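# Push the loaded cart through a door into the bay

## Task

Move the utility cart from this room, through the door that swings shut on its own, into the other room, and leave it parked in the yellow-taped bay so that each of its four wheels sits fully inside the tape line and none touches the tape. The case of copy paper has to be resting in the cart's top tray at the end, entirely within the tray's edges with nothing overhanging. The door must be closed when you finish. One robot or both may be used; if either robot tips over or is left leaning, the task fails.

## Robot and tools

ROBOTS. Two identical Hello Robot Stretch 4 units, r1 and r2, each about 1.6 m tall on an omni-wheel base whose rim lies within 0.23 m of its centre. Each has one arm: a lift riding a vertical mast, a telescoping arm that reaches forward, a wrist with yaw, pitch and roll, and a two-finger gripper. Each robot reports in its own frames, so only camera images, lidar_m and wrist_depth_mm reveal where the two stand relative to each other.

FRAMES. All positions are metres. Base frame: origin on the floor below the base centre, x ahead, y to the left, z up; hand_pose (a point between the open fingertips) is given here and may be slightly wrong. Odometry frame: the base frame as it was when the scene began. base_odometry counts only wheel rotation, so wheel slip looks like travel; heading is in rad, positive leftward, within -3.142 to 3.142. If turned_by_wheels and turned_by_imu disagree by more than roughly 0.1 rad over one move, the base likely slipped or struck something and the heading has drifted by about that gap. base_tilt is in degrees (forward and right positive), with a fixed bias of up to 3 degrees.

MOVE. One action for both robots. Arguments: r1 and r2 (each an object holding that robot's part; an omitted robot gets nothing new), cameras (list of camera names, or "all"; [] for none), and blocking, which must always be false (the call returns in about half a second while motion continues). Within a robot's object:
- base: relative offsets from where the base last reported itself (or from its current spot if a move was still running). translate_m: forward distance, -2 to 2 m, forward positive. strafe_m: sideways distance, -2 to 2 m, left positive. rotate_rad: turn in place, -3.2 to 3.2 rad, counter-clockwise positive. translate_m and strafe_m may be combined into one straight diagonal; rotate_rad goes alone.
- joints: absolute targets by name, in the robot's own joint space: lift_m 0 to 1.2; arm_m 0 to 0.55; wrist_yaw_rad -1.134 to 4.276 (0 ahead, left positive, 3.14 tucked back); wrist_pitch_rad -1.117 to 4.259 (0 level, 1.57 pointing down); wrist_roll_rad -1.117 to 4.259 (clockwise positive seen from behind); gripper_m -0.038 to 0.141, the fingertip gap in metres. Out-of-range joint targets are clipped to the limit; other bad values get the call refused; unknown keys make it invalid.
- pace: "slow", "default", "fast" or "max". speeds: per-joint top speed replacing pace (not for the gripper). contact_limits: 0 to 1 for arm_m, lift_m, translate_m, strafe_m, rotate_rad, placed beside that same command; default 0.5; a base limit persists until the next action naming base.
- end_of_arm: "enable_torque", sent alone, re-powers any wrist or gripper motor that shut off.
A new move overrides only the targets it names. Each action ends after about 14 s (time_out). High lift slows the base (down to 0.3 m/s and 1 rad/s at 1.2 m).

OTHER TOOLS. wait(seconds 0 to 10, cameras) lets time pass and reports state, returning early once a commanded robot settles; wait(0) shows an "earlier move" line. stop(cameras) brakes everything and re-locks slack wheels. zoom_image(camera, region [x0,y0,x1,y1] in pixels, top-left origin, at most 504x504) enlarges part of a camera's latest image. finished_scene(scene) ends the current scene (give its number) and cannot be reversed; the cart, paper and door must stay correct without the robots.

RESULTS. Line "move" gives each moved robot "done" or its worst status. "as last shown" lists robots not commanded. "pictures" orders the images. Statuses: done, moving, off_target (resting short, maybe still pushing), contact_stop (blocked; that motion goes slack), time_out (target dropped), limit_stop_at_own_body, limit_stop_at_tilt (lean over 6 degrees; lift, arm and wheels go limp), torque_fault. An unrequested stop prevents your following move/wait/finished_scene calls in that reply from executing. on_its_own reports slack or held joints and unusual servo_current. lidar_m: 12 distances, 30-degree sectors, first straight ahead then counter-clockwise (4th left, 7th behind, 10th right); "-" is nothing seen or under 0.25 m. wrist_depth_mm: 7x7 grid of depths in mm from top left, 100 to 2000, "-" unknown. motor_effort in percent (peak in brackets); servo_current in mA.

GRIPPING. Command a gap more than 0.015 below the object's width; about 0.06 below resists tugs. To close behind a bar or handle, send -0.02 or less. Neither the reading nor "done" proves a grasp; a rise in the gripper's servo_current does.

AVOID. Any firm contact between the robots, including one gripper pinching the other's fingers; bases touching then driving further. Uneven travel (up to 3 cm per metre) when both hold one load, which can topple a robot. Turning or braking with over 1 kg in hand and arm_m above 0.2, and hard pushes with a high gripper. Self-collision: gripper over the base with low lift, upward tilt combined with roll, wrist folded back and then tilted. Dropping the paper, slamming the door, hard hits. Loose items may occasionally get nudged by outside forces.

Each tool is called after ">>>" as name([rows], argument=value, ...), one row to a line, values as JSON.

## Session

>>> wait(seconds=0)

Scene clock: 0.00 s.
r1.base_odometry: x=+0.000 y=+0.000 heading=+0.000
r1.turned_by_wheels: +0.000
r1.turned_by_imu: +0.000
r1.base_tilt: forward=-1.6 right=+1.3
r1.lidar_m: 1.92 2.25 3.81 1.93 0.97 0.84 0.83 0.93 0.77 0.76 0.93 1.59
r1.base_status: not commanded
r1.joint_positions: lift_m=+0.127 arm_m=+0.000 wrist_yaw_rad=+3.089 wrist_pitch_rad=+0.002 wrist_roll_rad=+0.000 gripper_m=+0.056
r1.joint_status: not commanded
r1.measured_speeds: all 0
r1.motor_effort: lift_m=+20 arm_m=-4 wheel_0=+0 wheel_1=+1 wheel_2=+1
r1.servo_current: wrist_yaw_rad=39 wrist_pitch_rad=46 wrist_roll_rad=65 gripper_m=39
r1.hand_pose: x=-0.1125 y=+0.1024 z=+0.3046 quat_wxyz=(+0.026, -0.001, +0.000, +1.000) (m; r1's base frame)
r1.wrist_depth_mm: 137 138 - - - - - / 113 139 - - - - - / 117 140 224 - - - - / 137 161 - - - - - / - - - - - - - / - - 191 - 187 - - / 842 759 750 788 788 732 768
r2.base_odometry: x=+0.000 y=+0.000 heading=+0.000
r2.turned_by_wheels: +0.000
r2.turned_by_imu: +0.000
r2.base_tilt: forward=-0.6 right=+0.1
r2.lidar_m: 2.02 1.45 1.40 1.49 2.01 2.22 2.34 3.17 1.60 3.62 2.59 2.46
r2.base_status: not commanded
r2.joint_positions: lift_m=+0.295 arm_m=+0.000 wrist_yaw_rad=+3.133 wrist_pitch_rad=+0.002 wrist_roll_rad=+0.000 gripper_m=+0.056
r2.joint_status: not commanded
r2.measured_speeds: all 0
r2.motor_effort: lift_m=+18 arm_m=-4 wheel_0=+0 wheel_1=-1 wheel_2=+0
r2.servo_current: wrist_yaw_rad=46 wrist_pitch_rad=39 wrist_roll_rad=46 gripper_m=59
r2.hand_pose: x=-0.1167 y=+0.0898 z=+0.4727 quat_wxyz=(+0.004, -0.001, +0.000, +1.000) (m; r2's base frame)
r2.wrist_depth_mm: - 140 - - - - - / - 126 150 - - - - / - 130 185 - - - - / 144 143 272 - - - - / 229 - - - - - - / 226 1576 196 1576 190 1618 1464 / 226 1060 1138 - - 1025 1060
pictures: r1_head_camera, r1_head_left_camera, r1_head_right_camera, r1_wrist_camera, r2_head_camera, r2_head_left_camera, r2_head_right_camera, r2_wrist_camera
Images, in order (width x height): r1_head_camera 420x560, r1_head_left_camera 420x672, r1_head_right_camera 420x672, r1_wrist_camera 616x392, r2_head_camera 420x560, r2_head_left_camera 420x672, r2_head_right_camera 420x672, r2_wrist_camera 616x392.

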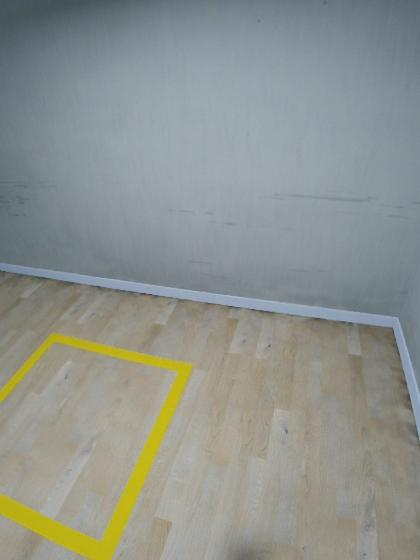

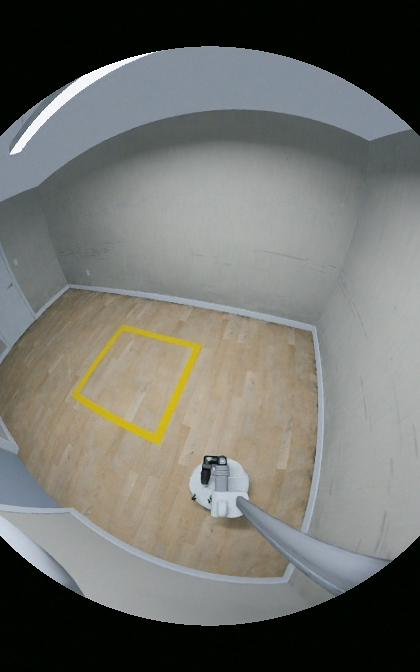

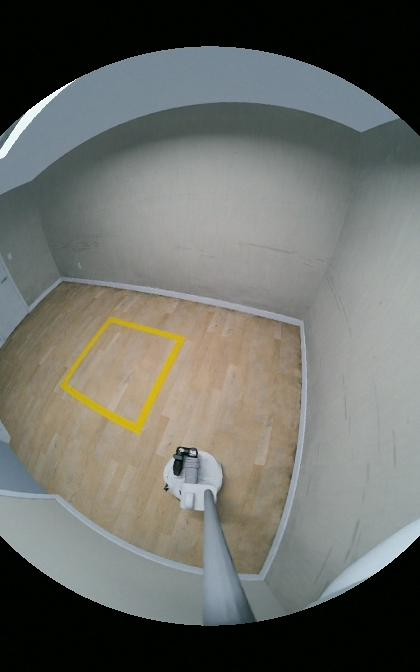

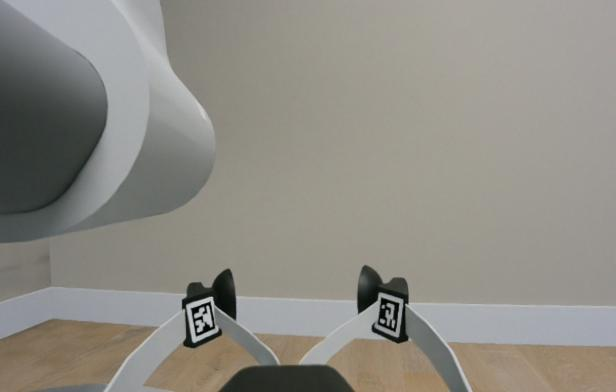

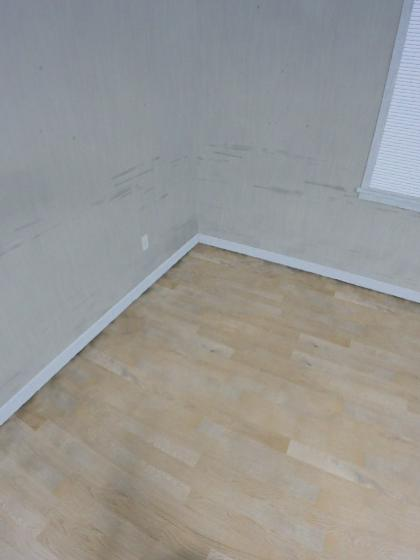

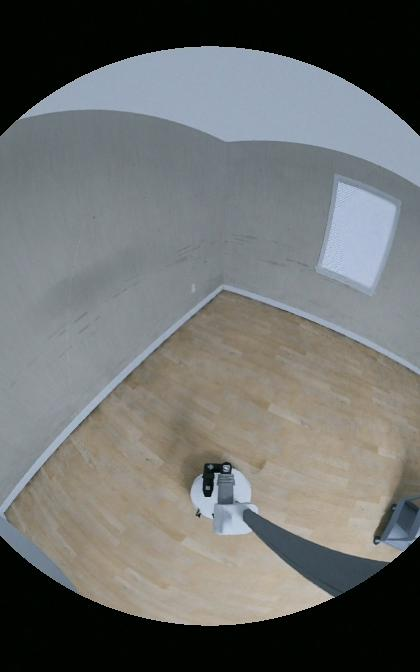

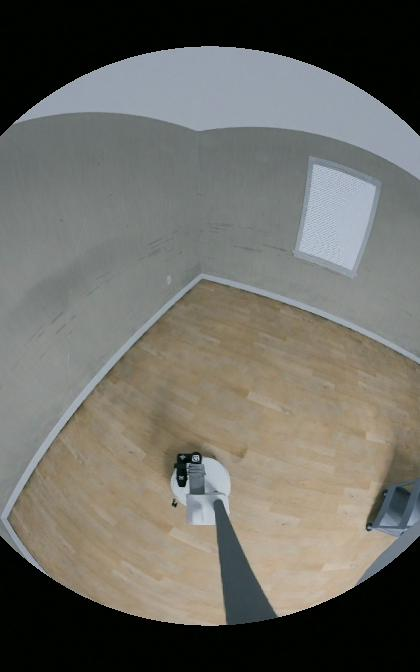

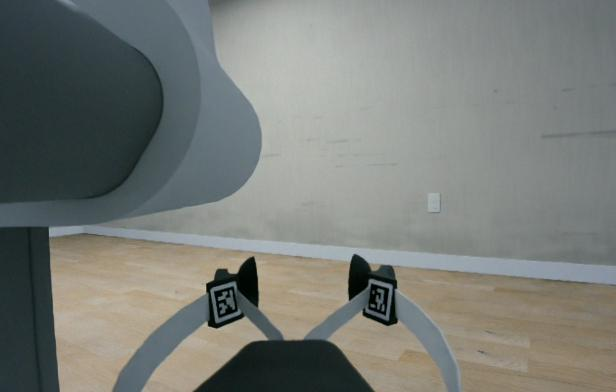

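>>> move(blocking=false, r1={"base":{"rotate_rad":1.3}}, r2={"base":{"rotate_rad":-1.7}}, cameras=[])

>>> wait(seconds=4, cameras=[])

>>> wait(seconds=1)

Scene clock: 4.03 s.
move: r1 moving; r2 moving
r1.base_odometry: x=+0.000 y=+0.000 heading=+0.252
r1.turned_by_wheels: +0.252
r1.turned_by_imu: +0.252
r1.base_tilt: forward=-1.6 right=+1.2
r1.lidar_m: 1.98 2.71 3.66 1.25 0.89 0.80 0.87 0.80 0.77 0.82 1.11 1.92
r1.base_status: rotate_rad moving
r1.joint_positions: lift_m=+0.127 arm_m=+0.000 wrist_yaw_rad=+3.089 wrist_pitch_rad=+0.002 wrist_roll_rad=+0.000 gripper_m=+0.056
r1.joint_status: not commanded
r1.measured_speeds: translate_m=-0.001 strafe_m=-0.001 rotate_rad=+0.980 lift_m=+0.000 arm_m=+0.000 wrist_yaw_rad=+0.000 wrist_pitch_rad=+0.000 wrist_roll_rad=+0.000
r1.motor_effort: lift_m=+20(20) arm_m=-4(4) wheel_0=-8(9) wheel_1=-6(9) wheel_2=-7(7)
r1.servo_current: wrist_yaw_rad=59(59) wrist_pitch_rad=39(46) wrist_roll_rad=46(59) gripper_m=39(39)
r1.hand_pose: x=-0.1125 y=+0.1024 z=+0.3046 quat_wxyz=(+0.026, -0.001, +0.000, +1.000) (m; r1's base frame)
r1.wrist_depth_mm: 136 138 - - - - - / 113 139 - - - - - / 114 140 226 - - - - / 137 160 - - - - - / - - - - - - - / - 1060 190 - 187 - - / 778 750 750 798 750 699 732
r2.base_odometry: x=+0.000 y=+0.000 heading=-0.252
r2.turned_by_wheels: -0.252
r2.turned_by_imu: -0.244
r2.base_tilt: forward=-0.7 right=+0.1
r2.lidar_m: 2.52 1.62 1.40 1.40 1.67 2.23 2.24 2.64 1.59 1.63 2.93 2.49
r2.base_status: rotate_rad moving
r2.joint_positions: lift_m=+0.295 arm_m=+0.000 wrist_yaw_rad=+3.133 wrist_pitch_rad=+0.002 wrist_roll_rad=+0.000 gripper_m=+0.056
r2.joint_status: not commanded
r2.measured_speeds: translate_m=+0.000 strafe_m=+0.000 rotate_rad=-0.974 lift_m=+0.000 arm_m=+0.000 wrist_yaw_rad=+0.000 wrist_pitch_rad=+0.000 wrist_roll_rad=+0.000
r2.motor_effort: lift_m=+18(18) arm_m=-4(4) wheel_0=+8(9) wheel_1=+8(10) wheel_2=+9(11)
r2.servo_current: wrist_yaw_rad=33(52) wrist_pitch_rad=39(46) wrist_roll_rad=52(52) gripper_m=39(59)
r2.hand_pose: x=-0.1167 y=+0.0898 z=+0.4727 quat_wxyz=(+0.004, -0.001, +0.000, +1.000) (m; r2's base frame)
r2.wrist_depth_mm: - 141 - - - - - / - 127 150 - - - - / - 130 184 - - - - / 144 143 272 - - - - / 229 - - - - - - / 227 1576 196 1576 190 1661 1464 / 226 1060 1138 - - 1060 1060
pictures: none
No camera images: "cameras" was empty.

Scene clock: 5.43 s.
earlier move: r1 done; r2 moving
r1.base_odometry: x=+0.000 y=+0.000 heading=+1.300
r1.turned_by_wheels: +1.048
r1.turned_by_imu: +1.053
r1.base_tilt: forward=-1.6 right=+1.3
r1.lidar_m: 3.79 1.23 0.89 0.83 0.88 0.82 0.77 0.81 1.10 1.93 2.00 2.67
r1.base_status: done
r1.joint_positions: lift_m=+0.127 arm_m=+0.000 wrist_yaw_rad=+3.089 wrist_pitch_rad=+0.002 wrist_roll_rad=+0.000 gripper_m=+0.056
r1.joint_status: not commanded
r1.measured_speeds: all 0
r1.motor_effort: lift_m=+20(20) arm_m=-4(4) wheel_0=-4(10) wheel_1=-1(9) wheel_2=-1(8)
r1.servo_current: wrist_yaw_rad=52(65) wrist_pitch_rad=46(52) wrist_roll_rad=59(65) gripper_m=39(46)
r1.hand_pose: x=-0.1125 y=+0.1024 z=+0.3046 quat_wxyz=(+0.026, -0.001, +0.000, +1.000) (m; r1's base frame)
r1.wrist_depth_mm: 136 138 - - - - - / 113 139 - - - - - / 118 140 229 - - - - / 137 162 - - - - - / - - - - - - - / - - 191 - 187 - - / 788 707 750 143 778 768 809
r2.base_odometry: x=+0.000 y=+0.000 heading=-1.699
r2.turned_by_wheels: -1.448
r2.turned_by_imu: -1.409
r2.base_tilt: forward=-0.6 right=+0.0
r2.lidar_m: 1.72 2.73 2.48 2.30 1.54 1.40 1.44 1.80 2.23 2.27 2.85 1.60
r2.base_status: rotate_rad moving
r2.joint_positions: lift_m=+0.295 arm_m=+0.000 wrist_yaw_rad=+3.133 wrist_pitch_rad=+0.002 wrist_roll_rad=+0.000 gripper_m=+0.056
r2.joint_status: not commanded
r2.measured_speeds: all 0
r2.motor_effort: lift_m=+18(18) arm_m=-4(4) wheel_0=+2(11) wheel_1=+3(11) wheel_2=+4(11)
r2.servo_current: wrist_yaw_rad=39(59) wrist_pitch_rad=46(46) wrist_roll_rad=39(52) gripper_m=46(59)
r2.hand_pose: x=-0.1167 y=+0.0898 z=+0.4727 quat_wxyz=(+0.004, -0.001, +0.000, +1.000) (m; r2's base frame)
r2.wrist_depth_mm: - 140 - - - - - / - 126 141 - - - - / - 129 185 - - - - / 144 143 207 - - - - / 229 - - - - - - / 227 1576 195 1336 190 - - / 226 1078 1138 - - 1042 1060
wait: 1.40 of 4 s (r1 has come to rest)
pictures: none
No camera images: "cameras" was empty.

Scene clock: 5.67 s.
earlier move: r2 done
r1.base_odometry: x=+0.000 y=+0.000 heading=+1.300
r1.turned_by_wheels: +0.000
r1.turned_by_imu: +0.000
r1.base_tilt: forward=-1.6 right=+1.3
r1.lidar_m: 3.80 1.25 0.90 0.83 0.87 0.82 0.75 0.80 1.09 1.93 1.98 2.70
r1.base_status: done
r1.joint_positions: lift_m=+0.127 arm_m=+0.000 wrist_yaw_rad=+3.089 wrist_pitch_rad=+0.002 wrist_roll_rad=+0.000 gripper_m=+0.056
r1.joint_status: not commanded
r1.measured_speeds: all 0
r1.motor_effort: lift_m=+20(20) arm_m=-4(4) wheel_0=-4(10) wheel_1=-1(9) wheel_2=-1(8)
r1.servo_current: wrist_yaw_rad=52(65) wrist_pitch_rad=39(52) wrist_roll_rad=39(65) gripper_m=39(46)
r1.hand_pose: x=-0.1125 y=+0.1024 z=+0.3046 quat_wxyz=(+0.026, -0.001, +0.000, +1.000) (m; r1's base frame)
r1.wrist_depth_mm: 136 138 - - - - - / 113 139 - - - - - / 118 139 229 - - - - / 137 162 - - - - - / - - - - - - - / - - 190 - 187 - - / 788 707 750 143 788 778 809
r2.base_odometry: x=+0.000 y=+0.000 heading=-1.699
r2.turned_by_wheels: +0.000
r2.turned_by_imu: +0.000
r2.base_tilt: forward=-0.7 right=+0.1
r2.lidar_m: 1.71 2.72 2.49 2.28 1.55 1.40 1.44 1.82 2.23 2.27 2.89 1.58
r2.base_status: done
r2.joint_positions: lift_m=+0.295 arm_m=+0.000 wrist_yaw_rad=+3.133 wrist_pitch_rad=+0.002 wrist_roll_rad=+0.000 gripper_m=+0.056
r2.joint_status: not commanded
r2.measured_speeds: all 0
r2.motor_effort: lift_m=+18(18) arm_m=-3(4) wheel_0=+3(11) wheel_1=+4(11) wheel_2=+4(11)
r2.servo_current: wrist_yaw_rad=46(59) wrist_pitch_rad=46(46) wrist_roll_rad=39(52) gripper_m=52(59)
r2.hand_pose: x=-0.1167 y=+0.0898 z=+0.4727 quat_wxyz=(+0.004, -0.001, +0.000, +1.000) (m; r2's base frame)
r2.wrist_depth_mm: - 140 - - - - - / - 126 141 - - - - / - 130 185 - - - - / 144 143 207 - - - - / 230 - - - - - - / 228 1576 194 1308 190 - - / 226 1060 1118 - - 1042 1060
wait: 0.23 of 1 s (r2 has come to rest)
pictures: r1_head_camera, r1_head_left_camera, r1_head_right_camera, r1_wrist_camera, r2_head_camera, r2_head_left_camera, r2_head_right_camera, r2_wrist_camera
Images, in order (width x height): r1_head_camera 420x560, r1_head_left_camera 420x672, r1_head_right_camera 420x672, r1_wrist_camera 616x392, r2_head_camera 420x560, r2_head_left_camera 420x672, r2_head_right_camera 420x672, r2_wrist_camera 616x392.

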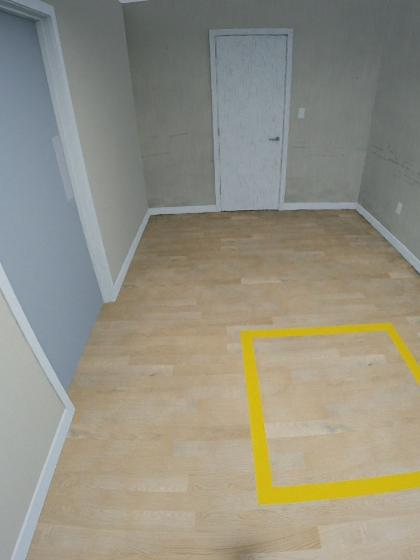

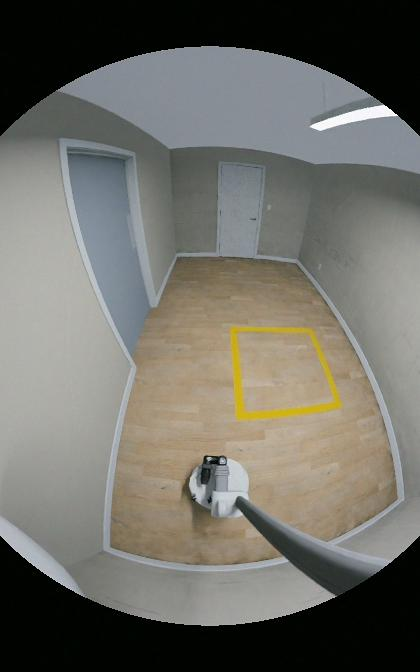

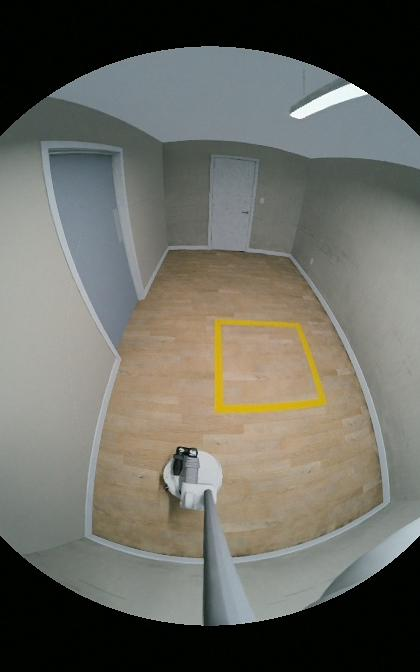

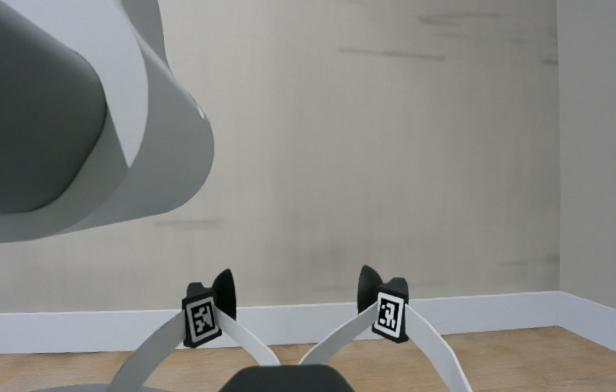

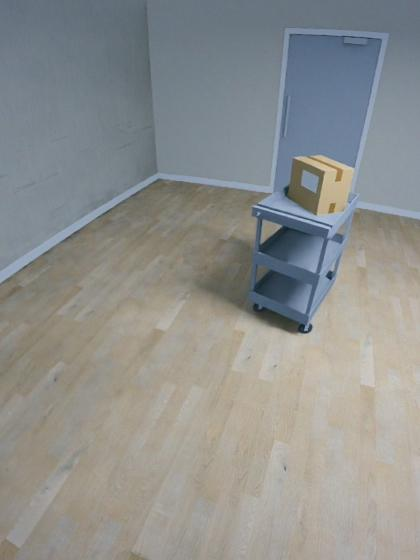

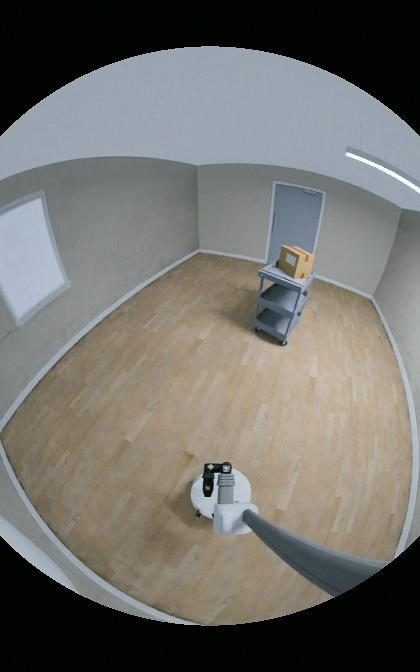

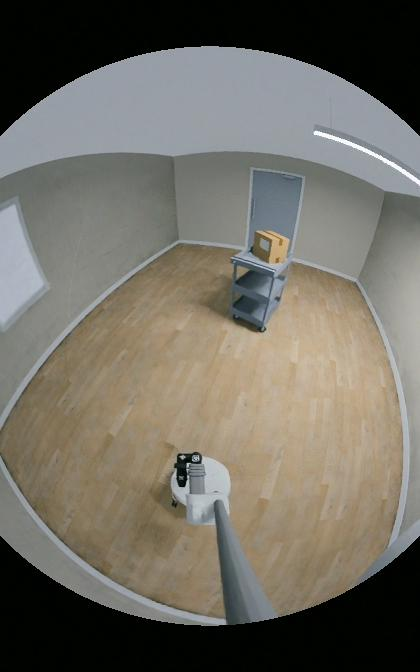

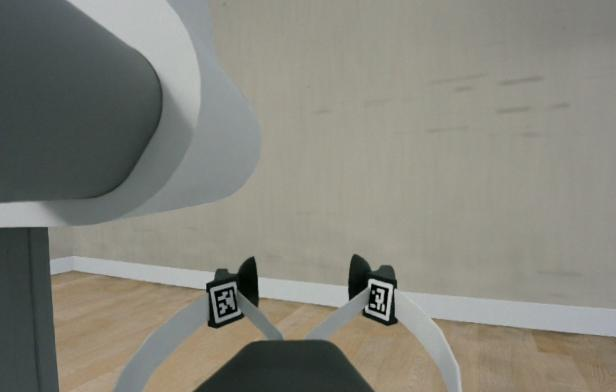

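>>> zoom_image(camera="r2_head_camera", region=[220, 0, 420, 350])

>>> zoom_image(camera="r1_head_left_camera", region=[20, 120, 420, 460])

Scaled by 1.440 from the camera's 420x560 image, which has a finer 1200x1600 frame.

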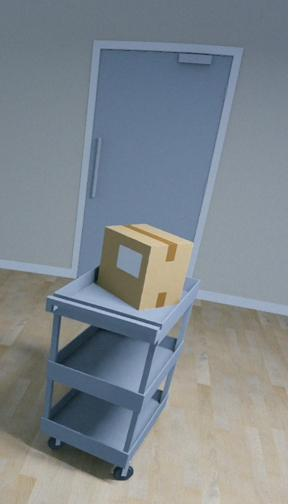

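Scaled by 1.260 from the camera's 420x672 image, which has a finer 600x960 frame.

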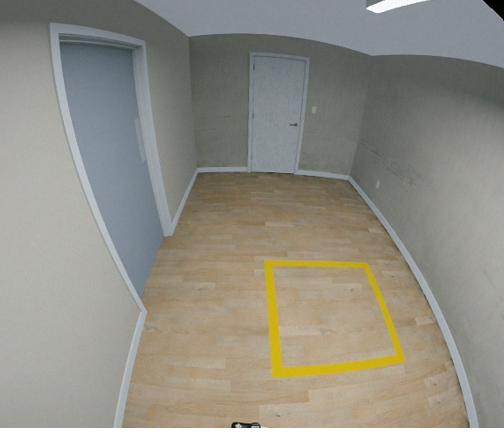

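>>> move(blocking=false, r2={"base":{"rotate_rad":-0.38},"joints":{"lift_m":0.9}}, cameras=[])

>>> wait(seconds=4, cameras=[])

>>> wait(seconds=3, cameras=[])

>>> move(blocking=false, r2={"base":{"translate_m":0.6}}, cameras=[])

>>> wait(seconds=4, cameras=["r2_head_camera","r2_head_left_camera","r2_head_right_camera"])

>>> zoom_image(camera="r2_head_camera", region=[60, 0, 420, 500])

Scene clock: 28.43 s.
move: r2 moving
r1: as last shown
r1.base_tilt: forward=-1.6 right=+1.2
r1.lidar_m: 3.77 1.24 0.89 0.84 0.87 0.83 0.78 0.81 1.10 1.91 1.98 2.67
r1.motor_effort: lift_m=+20(20) arm_m=-4(4) wheel_0=-3(4) wheel_1=-1(1) wheel_2=-1(1)
r1.servo_current: wrist_yaw_rad=46(52) wrist_pitch_rad=39(46) wrist_roll_rad=26(65) gripper_m=39(46)
r1.wrist_depth_mm: 136 138 - - - - - / 113 139 - - - - - / 118 140 229 - - - - / 137 161 - - - - - / - - - - - - - / - - 190 - 187 - - / 788 715 759 143 788 778 820
r2.base_odometry: x=+0.000 y=+0.000 heading=-1.943
r2.turned_by_wheels: -0.244
r2.turned_by_imu: -0.237
r2.base_tilt: forward=-0.7 right=+0.1
r2.lidar_m: 1.60 3.14 2.52 2.48 1.76 1.43 1.41 1.56 2.24 2.22 2.46 2.22
r2.base_status: rotate_rad moving
r2.joint_positions: lift_m=+0.333 arm_m=+0.000 wrist_yaw_rad=+3.133 wrist_pitch_rad=+0.002 wrist_roll_rad=+0.000 gripper_m=+0.056
r2.joint_status: lift_m moving
r2.measured_speeds: translate_m=-0.002 strafe_m=+0.001 rotate_rad=-0.781 lift_m=+0.146 arm_m=+0.000 wrist_yaw_rad=+0.000 wrist_pitch_rad=+0.000 wrist_roll_rad=+0.000
r2.motor_effort: lift_m=+22(26) arm_m=-3(4) wheel_0=+5(10) wheel_1=+6(9) wheel_2=+7(11)
r2.servo_current: wrist_yaw_rad=52(52) wrist_pitch_rad=33(46) wrist_roll_rad=46(52) gripper_m=52(52)
r2.hand_pose: x=-0.1167 y=+0.0898 z=+0.5103 quat_wxyz=(+0.004, -0.001, +0.000, +1.000) (m; r2's base frame)
r2.wrist_depth_mm: - 140 - - - - - / - 126 142 - - - - / - 129 185 - - - - / 144 144 208 - - - - / 220 - - - - - - / 220 1537 190 1366 189 - - / 225 1138 1205 - - 1098 1118
pictures: none
No camera images: "cameras" was empty.

Scene clock: 31.23 s.
earlier move: r2 done
r1.base_odometry: x=+0.000 y=+0.000 heading=+1.300
r1.turned_by_wheels: +0.000
r1.turned_by_imu: +0.000
r1.base_tilt: forward=-1.6 right=+1.2
r1.lidar_m: 3.78 1.27 0.86 0.82 0.86 0.80 0.77 0.80 1.10 1.91 2.00 2.66
r1.base_status: not commanded
r1.joint_positions: lift_m=+0.127 arm_m=+0.000 wrist_yaw_rad=+3.089 wrist_pitch_rad=+0.002 wrist_roll_rad=+0.000 gripper_m=+0.056
r1.joint_status: not commanded
r1.measured_speeds: all 0
r1.motor_effort: lift_m=+20(20) arm_m=-4(4) wheel_0=-3(4) wheel_1=-1(2) wheel_2=-1(1)
r1.servo_current: wrist_yaw_rad=46(72) wrist_pitch_rad=39(52) wrist_roll_rad=59(65) gripper_m=39(52)
r1.hand_pose: x=-0.1125 y=+0.1024 z=+0.3046 quat_wxyz=(+0.026, -0.001, +0.000, +1.000) (m; r1's base frame)
r1.wrist_depth_mm: 136 138 - - - - - / 113 139 - - - - - / 118 140 229 - - - - / 137 162 - - - - - / - - - - - - - / - - 190 - 187 - - / 788 699 750 143 798 778 820
r2.base_odometry: x=+0.000 y=+0.000 heading=-2.078
r2.turned_by_wheels: -0.135
r2.turned_by_imu: -0.131
r2.base_tilt: forward=-0.7 right=+0.1
r2.lidar_m: 1.63 3.49 2.58 2.50 1.96 1.48 1.39 1.48 2.07 2.21 2.34 3.25
r2.base_status: done
r2.joint_positions: lift_m=+0.900 arm_m=+0.000 wrist_yaw_rad=+3.133 wrist_pitch_rad=+0.002 wrist_roll_rad=+0.000 gripper_m=+0.056
r2.joint_status: all done
r2.measured_speeds: all 0
r2.motor_effort: lift_m=+21(26) arm_m=-4(4) wheel_0=+3(10) wheel_1=+3(9) wheel_2=+4(11)
r2.servo_current: wrist_yaw_rad=46(65) wrist_pitch_rad=39(46) wrist_roll_rad=46(59) gripper_m=52(52)
r2.hand_pose: x=-0.1167 y=+0.0898 z=+1.0775 quat_wxyz=(+0.004, -0.001, +0.000, +1.000) (m; r2's base frame)
r2.wrist_depth_mm: - 141 - - - - - / - 126 142 - - - - / - 129 184 - - - - / 144 143 217 - - - - / 220 - - - - - - / 220 - 189 - 189 - - / 224 - - - - - -
wait: 2.80 of 4 s (r2 has come to rest)
pictures: none
No camera images: "cameras" was empty.

Scene clock: 34.23 s.
r1.base_odometry: x=+0.000 y=+0.000 heading=+1.300
r1.turned_by_wheels: +0.000
r1.turned_by_imu: +0.000
r1.base_tilt: forward=-1.6 right=+1.2
r1.lidar_m: 3.78 1.25 0.89 0.84 0.88 0.83 0.77 0.80 1.08 1.90 1.98 2.70
r1.base_status: not commanded
r1.joint_positions: lift_m=+0.127 arm_m=+0.000 wrist_yaw_rad=+3.089 wrist_pitch_rad=+0.002 wrist_roll_rad=+0.000 gripper_m=+0.056
r1.joint_status: not commanded
r1.measured_speeds: all 0
r1.motor_effort: lift_m=+20(20) arm_m=-4(4) wheel_0=-4(4) wheel_1=-1(2) wheel_2=-1(1)
r1.servo_current: wrist_yaw_rad=59(72) wrist_pitch_rad=39(52) wrist_roll_rad=59(65) gripper_m=39(52)
r1.hand_pose: x=-0.1125 y=+0.1024 z=+0.3046 quat_wxyz=(+0.026, -0.001, +0.000, +1.000) (m; r1's base frame)
r1.wrist_depth_mm: 136 138 - - - - - / 114 139 - - - - - / 118 140 229 - - - - / 137 162 - - - - - / - - - - - - - / - - 190 - 187 - - / 788 715 750 143 798 768 809
r2.base_odometry: x=+0.000 y=+0.000 heading=-2.078
r2.turned_by_wheels: +0.000
r2.turned_by_imu: +0.000
r2.base_tilt: forward=-0.8 right=+0.0
r2.lidar_m: 1.61 3.50 2.59 2.50 1.98 1.48 1.41 1.49 2.08 2.22 2.35 3.27
r2.base_status: done
r2.joint_positions: lift_m=+0.900 arm_m=+0.000 wrist_yaw_rad=+3.133 wrist_pitch_rad=+0.002 wrist_roll_rad=+0.000 gripper_m=+0.056
r2.joint_status: all done
r2.measured_speeds: all 0
r2.motor_effort: lift_m=+21(26) arm_m=-4(4) wheel_0=+3(10) wheel_1=+3(9) wheel_2=+4(11)
r2.servo_current: wrist_yaw_rad=46(65) wrist_pitch_rad=46(46) wrist_roll_rad=39(59) gripper_m=52(52)
r2.hand_pose: x=-0.1167 y=+0.0898 z=+1.0775 quat_wxyz=(+0.004, -0.001, +0.000, +1.000) (m; r2's base frame)
r2.wrist_depth_mm: - 140 - - - - - / - 126 142 - - - - / - 129 185 - - - - / 144 143 216 - - - - / 220 - - - - - - / 220 - 189 - 188 - - / 224 - - - - - -
wait: 3.00 s; at rest by 0.27 s
pictures: none
No camera images: "cameras" was empty.

Scene clock: 34.73 s.
move: r2 moving
r1: as last shown
r1.base_tilt: forward=-1.6 right=+1.3
r1.lidar_m: 3.83 1.22 0.88 0.83 0.88 0.82 0.77 0.79 1.08 1.93 1.99 2.67
r1.motor_effort: lift_m=+20(20) arm_m=-4(4) wheel_0=-3(4) wheel_1=-1(1) wheel_2=-1(1)
r1.servo_current: wrist_yaw_rad=26(65) wrist_pitch_rad=39(52) wrist_roll_rad=46(78) gripper_m=39(52)
r1.wrist_depth_mm: 136 138 - - - - - / 113 139 - - - - - / 117 140 229 - - - - / 137 161 - - - - - / - - - - - - - / - - 190 - 187 - - / 798 707 759 143 809 768 820
r2.base_odometry: x=-0.015 y=-0.027 heading=-2.078
r2.turned_by_wheels: +0.000
r2.turned_by_imu: +0.000
r2.base_tilt: forward=-0.7 right=+0.0
r2.lidar_m: 1.58 3.48 2.55 2.49 2.01 1.52 1.43 1.51 2.12 2.21 2.35 3.27
r2.base_status: translate_m moving
r2.joint_positions: lift_m=+0.900 arm_m=+0.000 wrist_yaw_rad=+3.133 wrist_pitch_rad=+0.002 wrist_roll_rad=+0.000 gripper_m=+0.056
r2.joint_status: not commanded
r2.measured_speeds: translate_m=+0.121 strafe_m=+0.000 rotate_rad=+0.000 lift_m=+0.000 arm_m=+0.000 wrist_yaw_rad=+0.000 wrist_pitch_rad=+0.000 wrist_roll_rad=+0.000
r2.motor_effort: lift_m=+21(21) arm_m=-4(4) wheel_0=+8(10) wheel_1=+7(8) wheel_2=-12(13)
r2.servo_current: wrist_yaw_rad=39(59) wrist_pitch_rad=46(46) wrist_roll_rad=46(59) gripper_m=52(59)
r2.hand_pose: x=-0.1167 y=+0.0898 z=+1.0775 quat_wxyz=(+0.004, -0.001, +0.000, +1.000) (m; r2's base frame)
r2.wrist_depth_mm: - 140 - - - - - / - 125 147 - - - - / - 129 190 - - - - / 145 144 212 - - - - / 219 - - - - - - / 218 - 189 - 188 - - / 224 - - - - - -
pictures: none
No camera images: "cameras" was empty.

Scene clock: 37.73 s.
earlier move: r2 done
r1.base_odometry: x=+0.000 y=+0.000 heading=+1.300
r1.turned_by_wheels: +0.000
r1.turned_by_imu: +0.000
r1.base_tilt: forward=-1.6 right=+1.3
r1.lidar_m: 3.79 1.27 0.89 0.84 0.87 0.84 0.77 0.80 1.08 1.91 1.99 2.66
r1.base_status: not commanded
r1.joint_positions: lift_m=+0.127 arm_m=+0.000 wrist_yaw_rad=+3.089 wrist_pitch_rad=+0.002 wrist_roll_rad=+0.000 gripper_m=+0.056
r1.joint_status: not commanded
r1.measured_speeds: all 0
r1.motor_effort: lift_m=+20(20) arm_m=-4(4) wheel_0=-4(4) wheel_1=-1(2) wheel_2=-1(1)
r1.servo_current: wrist_yaw_rad=39(72) wrist_pitch_rad=46(52) wrist_roll_rad=46(78) gripper_m=46(52)
r1.hand_pose: x=-0.1125 y=+0.1024 z=+0.3046 quat_wxyz=(+0.026, -0.001, +0.000, +1.000) (m; r1's base frame)
r1.wrist_depth_mm: 136 138 - - - - - / 113 139 - - - - - / 118 139 229 - - - - / 137 161 - - - - - / - - - - - - - / - - 190 - 187 - - / 788 707 741 143 798 778 831
r2.base_odometry: x=-0.291 y=-0.524 heading=-2.078
r2.turned_by_wheels: +0.000
r2.turned_by_imu: +0.001
r2.base_tilt: forward=-0.7 right=+0.0
r2.lidar_m: 1.01 1.19 2.60 2.47 2.63 2.09 2.00 2.12 2.33 2.24 2.39 3.30
r2.base_status: done
r2.joint_positions: lift_m=+0.900 arm_m=+0.000 wrist_yaw_rad=+3.133 wrist_pitch_rad=+0.002 wrist_roll_rad=+0.000 gripper_m=+0.056
r2.joint_status: not commanded
r2.measured_speeds: all 0
r2.motor_effort: lift_m=+21(21) arm_m=-4(4) wheel_0=+2(12) wheel_1=+4(9) wheel_2=-4(14)
r2.servo_current: wrist_yaw_rad=46(59) wrist_pitch_rad=39(46) wrist_roll_rad=33(59) gripper_m=46(59)
r2.hand_pose: x=-0.1167 y=+0.0898 z=+1.0775 quat_wxyz=(+0.004, -0.001, +0.000, +1.000) (m; r2's base frame)
r2.wrist_depth_mm: - 141 - - - - - / - 126 150 - - - - / - 130 183 - - - - / 144 143 271 - - - - / 228 - - - - - - / 227 - 195 - 191 - - / 224 - - - - - -
wait: 3.00 of 4 s (r2 has come to rest)
pictures: r2_head_camera, r2_head_left_camera, r2_head_right_camera
Images, in order (width x height): r2_head_camera 420x560, r2_head_left_camera 420x672, r2_head_right_camera 420x672.

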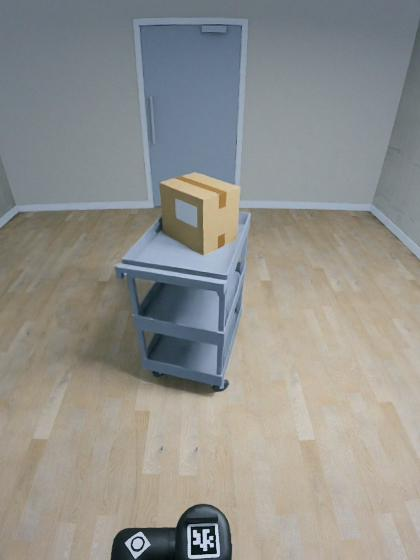

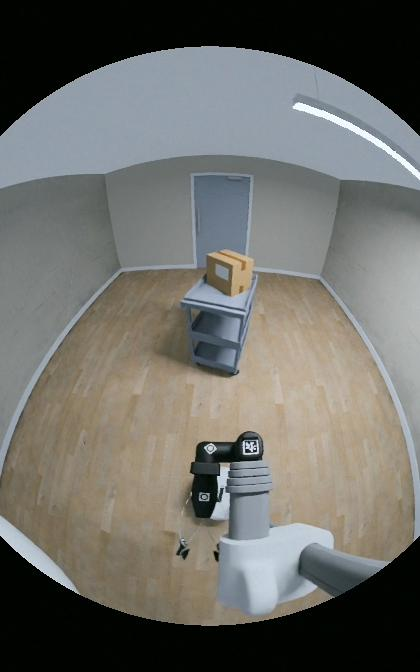

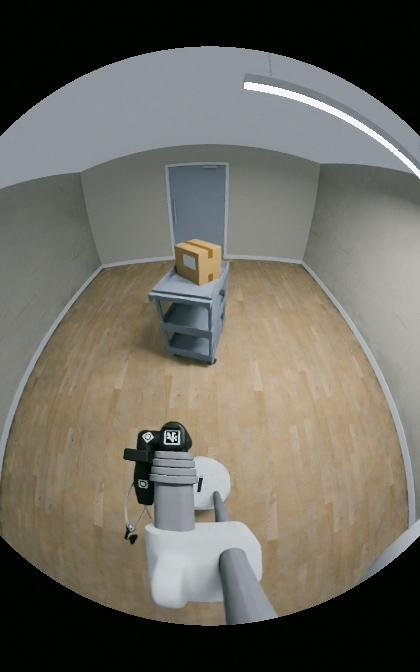

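Scaled by 1.008 from the camera's 420x560 image, which has a finer 1200x1600 frame.

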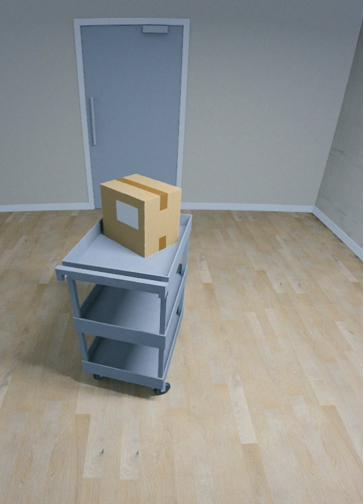

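>>> move(blocking=false, r2={"base":{"strafe_m":0.8},"joints":{"lift_m":0.75}}, cameras=[])

>>> wait(seconds=5, cameras=[])

>>> wait(seconds=0.3, cameras=["r2_head_camera","r2_head_right_camera"])

Scene clock: 52.90 s.
move: r2 moving
r1: as last shown
r1.lidar_m: 3.79 1.26 0.89 0.83 0.85 0.83 0.77 0.80 1.11 1.93 2.01 2.66
r1.motor_effort: lift_m=+20(20) arm_m=-4(4) wheel_0=-3(4) wheel_1=-1(1) wheel_2=-1(1)
r1.servo_current: wrist_yaw_rad=39(59) wrist_pitch_rad=46(52) wrist_roll_rad=52(72) gripper_m=39(46)
r1.wrist_depth_mm: 136 139 - - - - - / 113 139 - - - - - / 118 140 229 - - - - / 137 162 - - - - - / - - - - - - - / - - 190 - 187 - - / 788 699 750 143 788 778 820
r2.base_odometry: x=-0.260 y=-0.542 heading=-2.078
r2.turned_by_wheels: +0.000
r2.turned_by_imu: +0.000
r2.base_tilt: forward=-0.6 right=+0.1
r2.lidar_m: 1.01 3.41 2.54 2.44 2.60 2.04 2.01 2.10 2.36 2.26 2.38 3.34
r2.base_status: strafe_m moving
r2.joint_positions: lift_m=+0.862 arm_m=+0.000 wrist_yaw_rad=+3.133 wrist_pitch_rad=+0.002 wrist_roll_rad=+0.000 gripper_m=+0.056
r2.joint_status: lift_m moving
r2.measured_speeds: translate_m=-0.001 strafe_m=+0.140 rotate_rad=+0.003 lift_m=-0.146 arm_m=+0.000 wrist_yaw_rad=+0.000 wrist_pitch_rad=+0.000 wrist_roll_rad=+0.000
r2.motor_effort: lift_m=+15(18) arm_m=-4(4) wheel_0=-10(11) wheel_1=+9(12) wheel_2=+0(4)
r2.servo_current: wrist_yaw_rad=52(52) wrist_pitch_rad=39(46) wrist_roll_rad=33(59) gripper_m=46(52)
r2.hand_pose: x=-0.1167 y=+0.0898 z=+1.0402 quat_wxyz=(+0.004, -0.001, +0.000, +1.000) (m; r2's base frame)
r2.wrist_depth_mm: - 140 - - - - - / - 124 146 - - - - / - 128 187 - - - - / 144 143 294 - - - - / 227 - - - - - - / 218 - 196 - 191 - - / 223 - - - - - -
pictures: none
No camera images: "cameras" was empty.

Scene clock: 56.40 s.
earlier move: r2 done
r1.base_odometry: x=+0.000 y=+0.000 heading=+1.300
r1.turned_by_wheels: +0.000
r1.turned_by_imu: +0.000
r1.base_tilt: forward=-1.6 right=+1.3
r1.lidar_m: 3.81 1.28 0.90 0.82 0.87 0.81 0.77 0.80 1.09 1.92 1.99 2.69
r1.base_status: not commanded
r1.joint_positions: lift_m=+0.127 arm_m=+0.000 wrist_yaw_rad=+3.089 wrist_pitch_rad=+0.002 wrist_roll_rad=+0.000 gripper_m=+0.056
r1.joint_status: not commanded
r1.measured_speeds: all 0
r1.motor_effort: lift_m=+20(20) arm_m=-4(4) wheel_0=-3(5) wheel_1=-1(1) wheel_2=-1(1)
r1.servo_current: wrist_yaw_rad=59(72) wrist_pitch_rad=46(52) wrist_roll_rad=59(72) gripper_m=39(52)
r1.hand_pose: x=-0.1125 y=+0.1024 z=+0.3046 quat_wxyz=(+0.026, -0.001, +0.000, +1.000) (m; r1's base frame)
r1.wrist_depth_mm: 136 138 - - - - - / 113 139 - - - - - / 118 140 229 - - - - / 137 162 - - - - - / - - - - - - - / - - 190 - 187 - - / 798 699 759 143 788 778 820
r2.base_odometry: x=+0.408 y=-0.913 heading=-2.078
r2.turned_by_wheels: +0.000
r2.turned_by_imu: +0.001
r2.base_tilt: forward=-0.7 right=+0.1
r2.lidar_m: 3.78 2.37 1.77 1.67 1.76 2.04 1.98 2.06 2.94 3.01 3.22 1.22
r2.base_status: done
r2.joint_positions: lift_m=+0.750 arm_m=+0.000 wrist_yaw_rad=+3.133 wrist_pitch_rad=+0.002 wrist_roll_rad=+0.000 gripper_m=+0.056
r2.joint_status: all done
r2.measured_speeds: all 0
r2.motor_effort: lift_m=+14(18) arm_m=-4(4) wheel_0=-3(14) wheel_1=+2(12) wheel_2=+0(4)
r2.servo_current: wrist_yaw_rad=52(59) wrist_pitch_rad=39(52) wrist_roll_rad=39(59) gripper_m=46(59)
r2.hand_pose: x=-0.1167 y=+0.0898 z=+0.9281 quat_wxyz=(+0.004, -0.001, +0.000, +1.000) (m; r2's base frame)
r2.wrist_depth_mm: - 141 - - - - - / - 126 151 - - - - / - 129 185 - - - - / 144 143 264 - - - - / 230 - - - - - - / 227 - 196 - 192 - - / 225 - - - - - 1983
wait: 3.50 of 5 s (r2 has come to rest)
pictures: none
No camera images: "cameras" was empty.

Scene clock: 56.70 s.
r1.base_odometry: x=+0.000 y=+0.000 heading=+1.300
r1.turned_by_wheels: +0.000
r1.turned_by_imu: +0.000
r1.base_tilt: forward=-1.6 right=+1.3
r1.lidar_m: 3.78 1.25 0.90 0.83 0.86 0.80 0.78 0.80 1.09 1.92 2.01 2.68
r1.base_status: not commanded
r1.joint_positions: lift_m=+0.127 arm_m=+0.000 wrist_yaw_rad=+3.089 wrist_pitch_rad=+0.002 wrist_roll_rad=+0.000 gripper_m=+0.056
r1.joint_status: not commanded
r1.measured_speeds: all 0
r1.motor_effort: lift_m=+20(20) arm_m=-4(4) wheel_0=-3(5) wheel_1=-1(1) wheel_2=-1(1)
r1.servo_current: wrist_yaw_rad=52(72) wrist_pitch_rad=46(52) wrist_roll_rad=39(72) gripper_m=33(52)
r1.hand_pose: x=-0.1125 y=+0.1024 z=+0.3046 quat_wxyz=(+0.026, -0.001, +0.000, +1.000) (m; r1's base frame)
r1.wrist_depth_mm: 136 139 - - - - - / 113 139 - - - - - / 118 140 229 - - - - / 137 161 - - - - - / - - - - - - - / - - 190 - 187 - - / 788 707 750 143 778 778 820
r2.base_odometry: x=+0.408 y=-0.913 heading=-2.078
r2.turned_by_wheels: +0.000
r2.turned_by_imu: +0.000
r2.base_tilt: forward=-0.6 right=+0.1
r2.lidar_m: 3.78 2.37 1.77 1.65 1.76 2.06 1.97 2.08 2.92 3.04 3.19 1.23
r2.base_status: done
r2.joint_positions: lift_m=+0.750 arm_m=+0.000 wrist_yaw_rad=+3.133 wrist_pitch_rad=+0.002 wrist_roll_rad=+0.000 gripper_m=+0.056
r2.joint_status: all done
r2.measured_speeds: all 0
r2.motor_effort: lift_m=+14(18) arm_m=-4(4) wheel_0=-3(14) wheel_1=+2(12) wheel_2=+0(4)
r2.servo_current: wrist_yaw_rad=46(59) wrist_pitch_rad=39(52) wrist_roll_rad=65(59) gripper_m=52(59)
r2.hand_pose: x=-0.1167 y=+0.0898 z=+0.9281 quat_wxyz=(+0.004, -0.001, +0.000, +1.000) (m; r2's base frame)
r2.wrist_depth_mm: - 140 - - - - - / - 126 151 - - - - / - 129 184 - - - - / 144 143 263 - - - - / 229 - - - - - - / 228 - 196 - 192 - - / 224 - - - - - 1983
wait: 0.30 s; at rest by 0.27 s
pictures: r2_head_camera, r2_head_right_camera
Images, in order (width x height): r2_head_camera 420x560, r2_head_right_camera 420x672.

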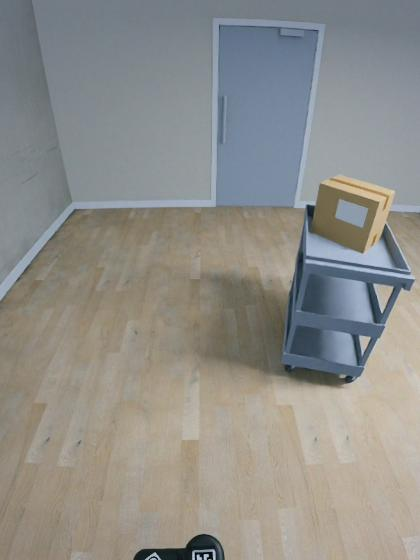

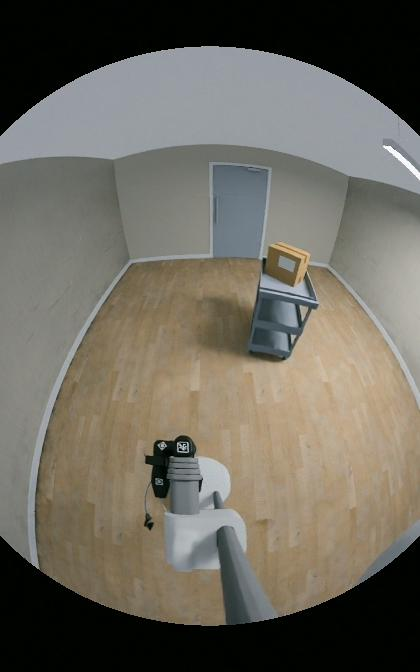

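>>> move(blocking=false, r2={"base":{"translate_m":1.0,"strafe_m":0.3},"joints":{"lift_m":0.75,"wrist_yaw_rad":0}}, cameras=[])

>>> wait(seconds=7, cameras=[])

>>> move(blocking=false, r2={"base":{"translate_m":1.3,"strafe_m":-0.2}}, cameras=[])

>>> wait(seconds=7, cameras=[])

>>> wait(seconds=0.3, cameras=["r2_head_camera","r2_head_left_camera","r2_head_right_camera","r2_wrist_camera"])

Scene clock: 67.77 s.
move: r2 moving
r1: as last shown
r1.lidar_m: 3.79 1.26 0.90 0.83 0.88 0.83 0.77 0.80 1.06 1.91 1.98 2.67
r1.motor_effort: lift_m=+20(20) arm_m=-4(4) wheel_0=-3(4) wheel_1=-1(1) wheel_2=-1(1)
r1.servo_current: wrist_yaw_rad=52(59) wrist_pitch_rad=46(46) wrist_roll_rad=59(72) gripper_m=39(46)
r1.wrist_depth_mm: 136 139 - - - - - / 113 139 - - - - - / 117 140 229 - - - - / 137 161 - - - - - / - - - - - - - / - - 190 - 188 - - / 798 715 759 143 809 778 809
r2.base_odometry: x=+0.401 y=-0.945 heading=-2.078
r2.turned_by_wheels: +0.000
r2.turned_by_imu: +0.001
r2.base_tilt: forward=-0.7 right=+0.1
r2.lidar_m: 3.73 2.34 1.77 1.65 1.74 2.07 2.01 2.14 2.97 3.03 3.22 1.21
r2.base_status: translate_m moving; strafe_m moving
r2.joint_positions: lift_m=+0.750 arm_m=+0.000 wrist_yaw_rad=+2.571 wrist_pitch_rad=+0.002 wrist_roll_rad=+0.000 gripper_m=+0.056
r2.joint_status: lift_m moving; wrist_yaw_rad moving
r2.measured_speeds: translate_m=+0.121 strafe_m=+0.037 rotate_rad=+0.001 lift_m=+0.000 arm_m=+0.000 wrist_yaw_rad=-1.736 wrist_pitch_rad=+0.000 wrist_roll_rad=+0.000
r2.motor_effort: lift_m=+14(17) arm_m=-4(4) wheel_0=+7(9) wheel_1=+9(10) wheel_2=-12(13)
r2.servo_current: wrist_yaw_rad=111(150) wrist_pitch_rad=39(46) wrist_roll_rad=52(52) gripper_m=46(52)
r2.hand_pose: x=-0.0245 y=+0.2294 z=+0.9281 quat_wxyz=(+0.282, -0.001, +0.000, +0.960) (m; r2's base frame)
r2.wrist_depth_mm: - - - - - - - / - - - - - - 1397 / - - - - - - 1397 / - - - - - - - / - - - - - - - / - - 196 - 191 - - / - 147 - - - - -
pictures: none
No camera images: "cameras" was empty.

Scene clock: 72.20 s.
earlier move: r2 done
r1.base_odometry: x=+0.000 y=+0.000 heading=+1.300
r1.turned_by_wheels: +0.000
r1.turned_by_imu: +0.000
r1.base_tilt: forward=-1.6 right=+1.3
r1.lidar_m: 3.81 1.24 0.90 0.84 0.87 0.82 0.77 0.78 1.11 1.92 1.98 2.68
r1.base_status: not commanded
r1.joint_positions: lift_m=+0.127 arm_m=+0.000 wrist_yaw_rad=+3.089 wrist_pitch_rad=+0.002 wrist_roll_rad=+0.000 gripper_m=+0.056
r1.joint_status: not commanded
r1.measured_speeds: all 0
r1.motor_effort: lift_m=+20(20) arm_m=-4(4) wheel_0=-4(4) wheel_1=-1(1) wheel_2=-1(1)
r1.servo_current: wrist_yaw_rad=46(65) wrist_pitch_rad=39(52) wrist_roll_rad=52(78) gripper_m=46(52)
r1.hand_pose: x=-0.1125 y=+0.1024 z=+0.3046 quat_wxyz=(+0.026, -0.001, +0.000, +1.000) (m; r1's base frame)
r1.wrist_depth_mm: 136 139 - - - - - / 113 139 - - - - - / 118 140 229 - - - - / 137 162 - - - - - / - - - - - - - / - - 190 - 187 - - / 788 707 750 143 798 778 809
r2.base_odometry: x=+0.184 y=-1.933 heading=-2.078
r2.turned_by_wheels: +0.000
r2.turned_by_imu: +0.002
r2.base_tilt: forward=-0.7 right=+0.0
r2.lidar_m: 2.84 1.91 1.43 1.38 1.43 1.99 3.00 3.12 3.49 0.77 0.81 2.90
r2.base_status: done
r2.joint_positions: lift_m=+0.750 arm_m=+0.000 wrist_yaw_rad=+0.003 wrist_pitch_rad=+0.002 wrist_roll_rad=+0.000 gripper_m=+0.056
r2.joint_status: all done
r2.measured_speeds: all 0
r2.motor_effort: lift_m=+15(19) arm_m=-4(4) wheel_0=+3(9) wheel_1=+4(12) wheel_2=-2(14)
r2.servo_current: wrist_yaw_rad=33(163) wrist_pitch_rad=33(46) wrist_roll_rad=33(59) gripper_m=46(59)
r2.hand_pose: x=+0.4596 y=-0.0866 z=+0.9280 quat_wxyz=(+1.000, +0.000, +0.001, +0.001) (m; r2's base frame)
r2.wrist_depth_mm: - - - - - - - / - - - - - - - / - - - - - - - / - - - - - - - / - - - - - - - / - - 196 - 191 - - / - 1983 - - - - 1921
wait: 4.43 of 7 s (r2 has come to rest)
pictures: none
No camera images: "cameras" was empty.

Scene clock: 72.70 s.
move: r2 moving
r1: as last shown
r1.base_tilt: forward=-1.6 right=+1.2
r1.lidar_m: 3.77 1.26 0.86 0.83 0.87 0.81 0.77 0.80 1.09 1.92 2.00 2.67
r1.servo_current: wrist_yaw_rad=39(52) wrist_pitch_rad=39(46) wrist_roll_rad=20(65) gripper_m=39(52)
r1.wrist_depth_mm: 136 139 - - - - - / 113 139 - - - - - / 118 139 228 - - - - / 137 162 - - - - - / - - - - - - - / - - 190 - 188 - - / 778 707 759 143 788 768 820
r2.base_odometry: x=+0.165 y=-1.958 heading=-2.078
r2.turned_by_wheels: +0.000
r2.turned_by_imu: +0.000
r2.base_tilt: forward=-0.7 right=+0.1
r2.lidar_m: 2.80 1.90 1.42 1.38 1.46 2.04 3.04 3.17 3.47 0.76 0.80 2.90
r2.base_status: translate_m moving; strafe_m moving
r2.joint_positions: lift_m=+0.750 arm_m=+0.000 wrist_yaw_rad=+0.003 wrist_pitch_rad=+0.002 wrist_roll_rad=+0.000 gripper_m=+0.056
r2.joint_status: not commanded
r2.measured_speeds: translate_m=+0.121 strafe_m=-0.019 rotate_rad=+0.001 lift_m=+0.000 arm_m=+0.000 wrist_yaw_rad=+0.000 wrist_pitch_rad=+0.000 wrist_roll_rad=+0.000
r2.motor_effort: lift_m=+15(15) arm_m=-4(4) wheel_0=+8(10) wheel_1=+6(8) wheel_2=-11(12)
r2.servo_current: wrist_yaw_rad=39(52) wrist_pitch_rad=39(46) wrist_roll_rad=52(52) gripper_m=52(52)
r2.hand_pose: x=+0.4596 y=-0.0866 z=+0.9280 quat_wxyz=(+1.000, +0.000, +0.001, +0.001) (m; r2's base frame)
r2.wrist_depth_mm: - - - - - - - / - - - - - - - / - - - - - - - / - - - - - - - / - - - - - - - / - - 195 - 191 - - / - 1921 - - - - 1983
pictures: none
No camera images: "cameras" was empty.

Scene clock: 78.07 s.
earlier move: r2 done
r1.base_odometry: x=+0.000 y=+0.000 heading=+1.300
r1.turned_by_wheels: +0.000
r1.turned_by_imu: +0.000
r1.base_tilt: forward=-1.6 right=+1.2
r1.lidar_m: 3.82 1.24 0.88 0.84 0.89 0.81 0.77 0.79 1.11 1.93 2.00 2.68
r1.base_status: not commanded
r1.joint_positions: lift_m=+0.127 arm_m=+0.000 wrist_yaw_rad=+3.089 wrist_pitch_rad=+0.002 wrist_roll_rad=+0.000 gripper_m=+0.056
r1.joint_status: not commanded
r1.measured_speeds: all 0
r1.motor_effort: lift_m=+20(20) arm_m=-4(4) wheel_0=-4(4) wheel_1=-1(2) wheel_2=-1(1)
r1.servo_current: wrist_yaw_rad=46(72) wrist_pitch_rad=46(52) wrist_roll_rad=52(65) gripper_m=39(52)
r1.hand_pose: x=-0.1125 y=+0.1024 z=+0.3046 quat_wxyz=(+0.026, -0.001, +0.000, +1.000) (m; r1's base frame)
r1.wrist_depth_mm: 136 138 - - - - - / 113 139 - - - - - / 117 140 229 - - - - / 137 162 - - - - - / - - - - - - - / - - 190 - 188 - - / 798 699 750 143 788 788 820
r2.base_odometry: x=-0.622 y=-2.972 heading=-2.078
r2.turned_by_wheels: +0.000
r2.turned_by_imu: +0.002
r2.base_tilt: forward=-0.7 right=+0.1
r2.lidar_m: 1.51 1.61 1.58 1.52 1.60 2.29 - 1.00 0.90 3.21 2.14 1.49
r2.base_status: done
r2.joint_positions: lift_m=+0.750 arm_m=+0.000 wrist_yaw_rad=+0.003 wrist_pitch_rad=+0.002 wrist_roll_rad=+0.000 gripper_m=+0.056
r2.joint_status: not commanded
r2.measured_speeds: all 0
r2.motor_effort: lift_m=+15(15) arm_m=-4(4) wheel_0=+3(12) wheel_1=+3(8) wheel_2=-3(15)
r2.servo_current: wrist_yaw_rad=39(65) wrist_pitch_rad=39(52) wrist_roll_rad=33(65) gripper_m=52(59)
r2.hand_pose: x=+0.4596 y=-0.0866 z=+0.9280 quat_wxyz=(+1.000, +0.000, +0.001, +0.001) (m; r2's base frame)
r2.wrist_depth_mm: - - - - - - - / - - - - - - - / - - - - - - - / - - - - - - - / - - - - - - - / - - 189 - 188 - - / - - - - - - -
wait: 5.37 of 7 s (r2 has come to rest)
pictures: none
No camera images: "cameras" was empty.

Scene clock: 78.37 s.
r1.base_odometry: x=+0.000 y=+0.000 heading=+1.300
r1.turned_by_wheels: +0.000
r1.turned_by_imu: +0.000
r1.base_tilt: forward=-1.6 right=+1.3
r1.lidar_m: 3.75 1.25 0.90 0.83 0.87 0.82 0.77 0.78 1.09 1.91 1.99 2.68
r1.base_status: not commanded
r1.joint_positions: lift_m=+0.127 arm_m=+0.000 wrist_yaw_rad=+3.089 wrist_pitch_rad=+0.002 wrist_roll_rad=+0.000 gripper_m=+0.056
r1.joint_status: not commanded
r1.measured_speeds: all 0
r1.motor_effort: lift_m=+20(20) arm_m=-4(4) wheel_0=-4(4) wheel_1=-1(2) wheel_2=-1(1)
r1.servo_current: wrist_yaw_rad=46(72) wrist_pitch_rad=46(52) wrist_roll_rad=72(65) gripper_m=46(52)
r1.hand_pose: x=-0.1125 y=+0.1024 z=+0.3046 quat_wxyz=(+0.026, -0.001, +0.000, +1.000) (m; r1's base frame)
r1.wrist_depth_mm: 136 138 - - - - - / 113 139 - - - - - / 118 140 229 - - - - / 137 162 - - - - - / - - - - - - - / - - 190 - 187 - - / 778 707 750 143 788 788 820
r2.base_odometry: x=-0.622 y=-2.972 heading=-2.078
r2.turned_by_wheels: +0.000
r2.turned_by_imu: +0.000
r2.base_tilt: forward=-0.7 right=+0.1
r2.lidar_m: 1.53 1.59 1.58 1.53 1.62 2.27 - 1.01 0.90 3.22 2.12 1.50
r2.base_status: done
r2.joint_positions: lift_m=+0.750 arm_m=+0.000 wrist_yaw_rad=+0.003 wrist_pitch_rad=+0.002 wrist_roll_rad=+0.000 gripper_m=+0.056
r2.joint_status: not commanded
r2.measured_speeds: all 0
r2.motor_effort: lift_m=+15(15) arm_m=-4(4) wheel_0=+3(12) wheel_1=+3(8) wheel_2=-3(15)
r2.servo_current: wrist_yaw_rad=46(65) wrist_pitch_rad=39(52) wrist_roll_rad=46(65) gripper_m=46(59)
r2.hand_pose: x=+0.4596 y=-0.0866 z=+0.9280 quat_wxyz=(+1.000, +0.000, +0.001, +0.001) (m; r2's base frame)
r2.wrist_depth_mm: - - - - - - - / - - - - - - - / - - - - - - - / - - - - - - - / - - - - - - - / - - 189 - 188 - - / - - - - - - -
wait: 0.30 s; at rest by 0.27 s
pictures: r2_head_camera, r2_head_left_camera, r2_head_right_camera, r2_wrist_camera
Images, in order (width x height): r2_head_camera 420x560, r2_head_left_camera 420x672, r2_head_right_camera 420x672, r2_wrist_camera 616x392.

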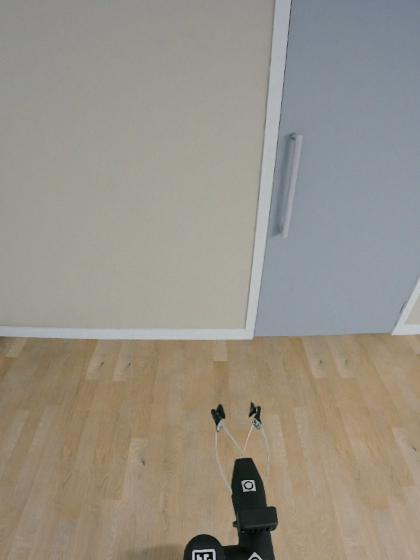

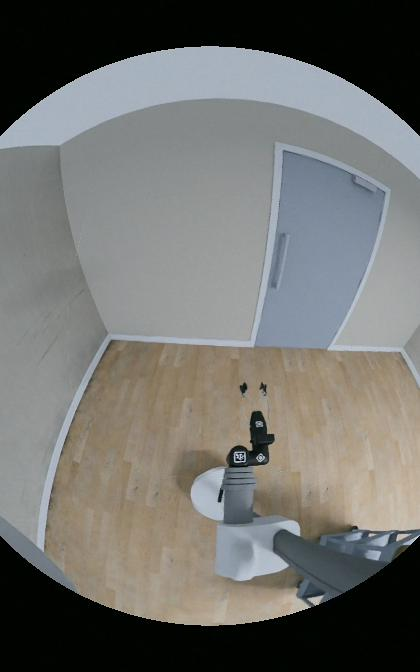

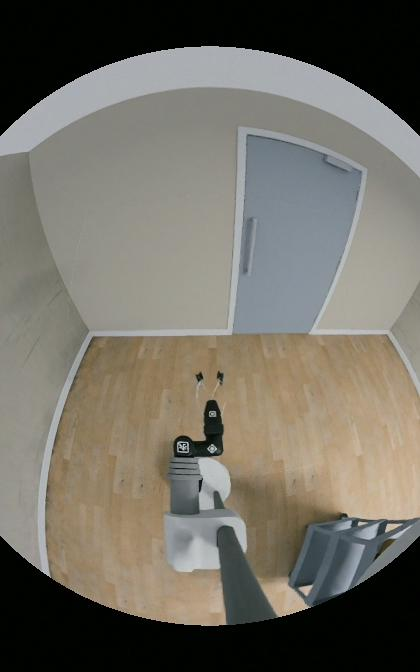

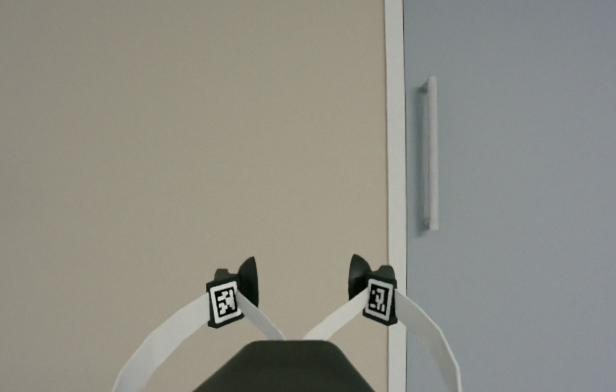

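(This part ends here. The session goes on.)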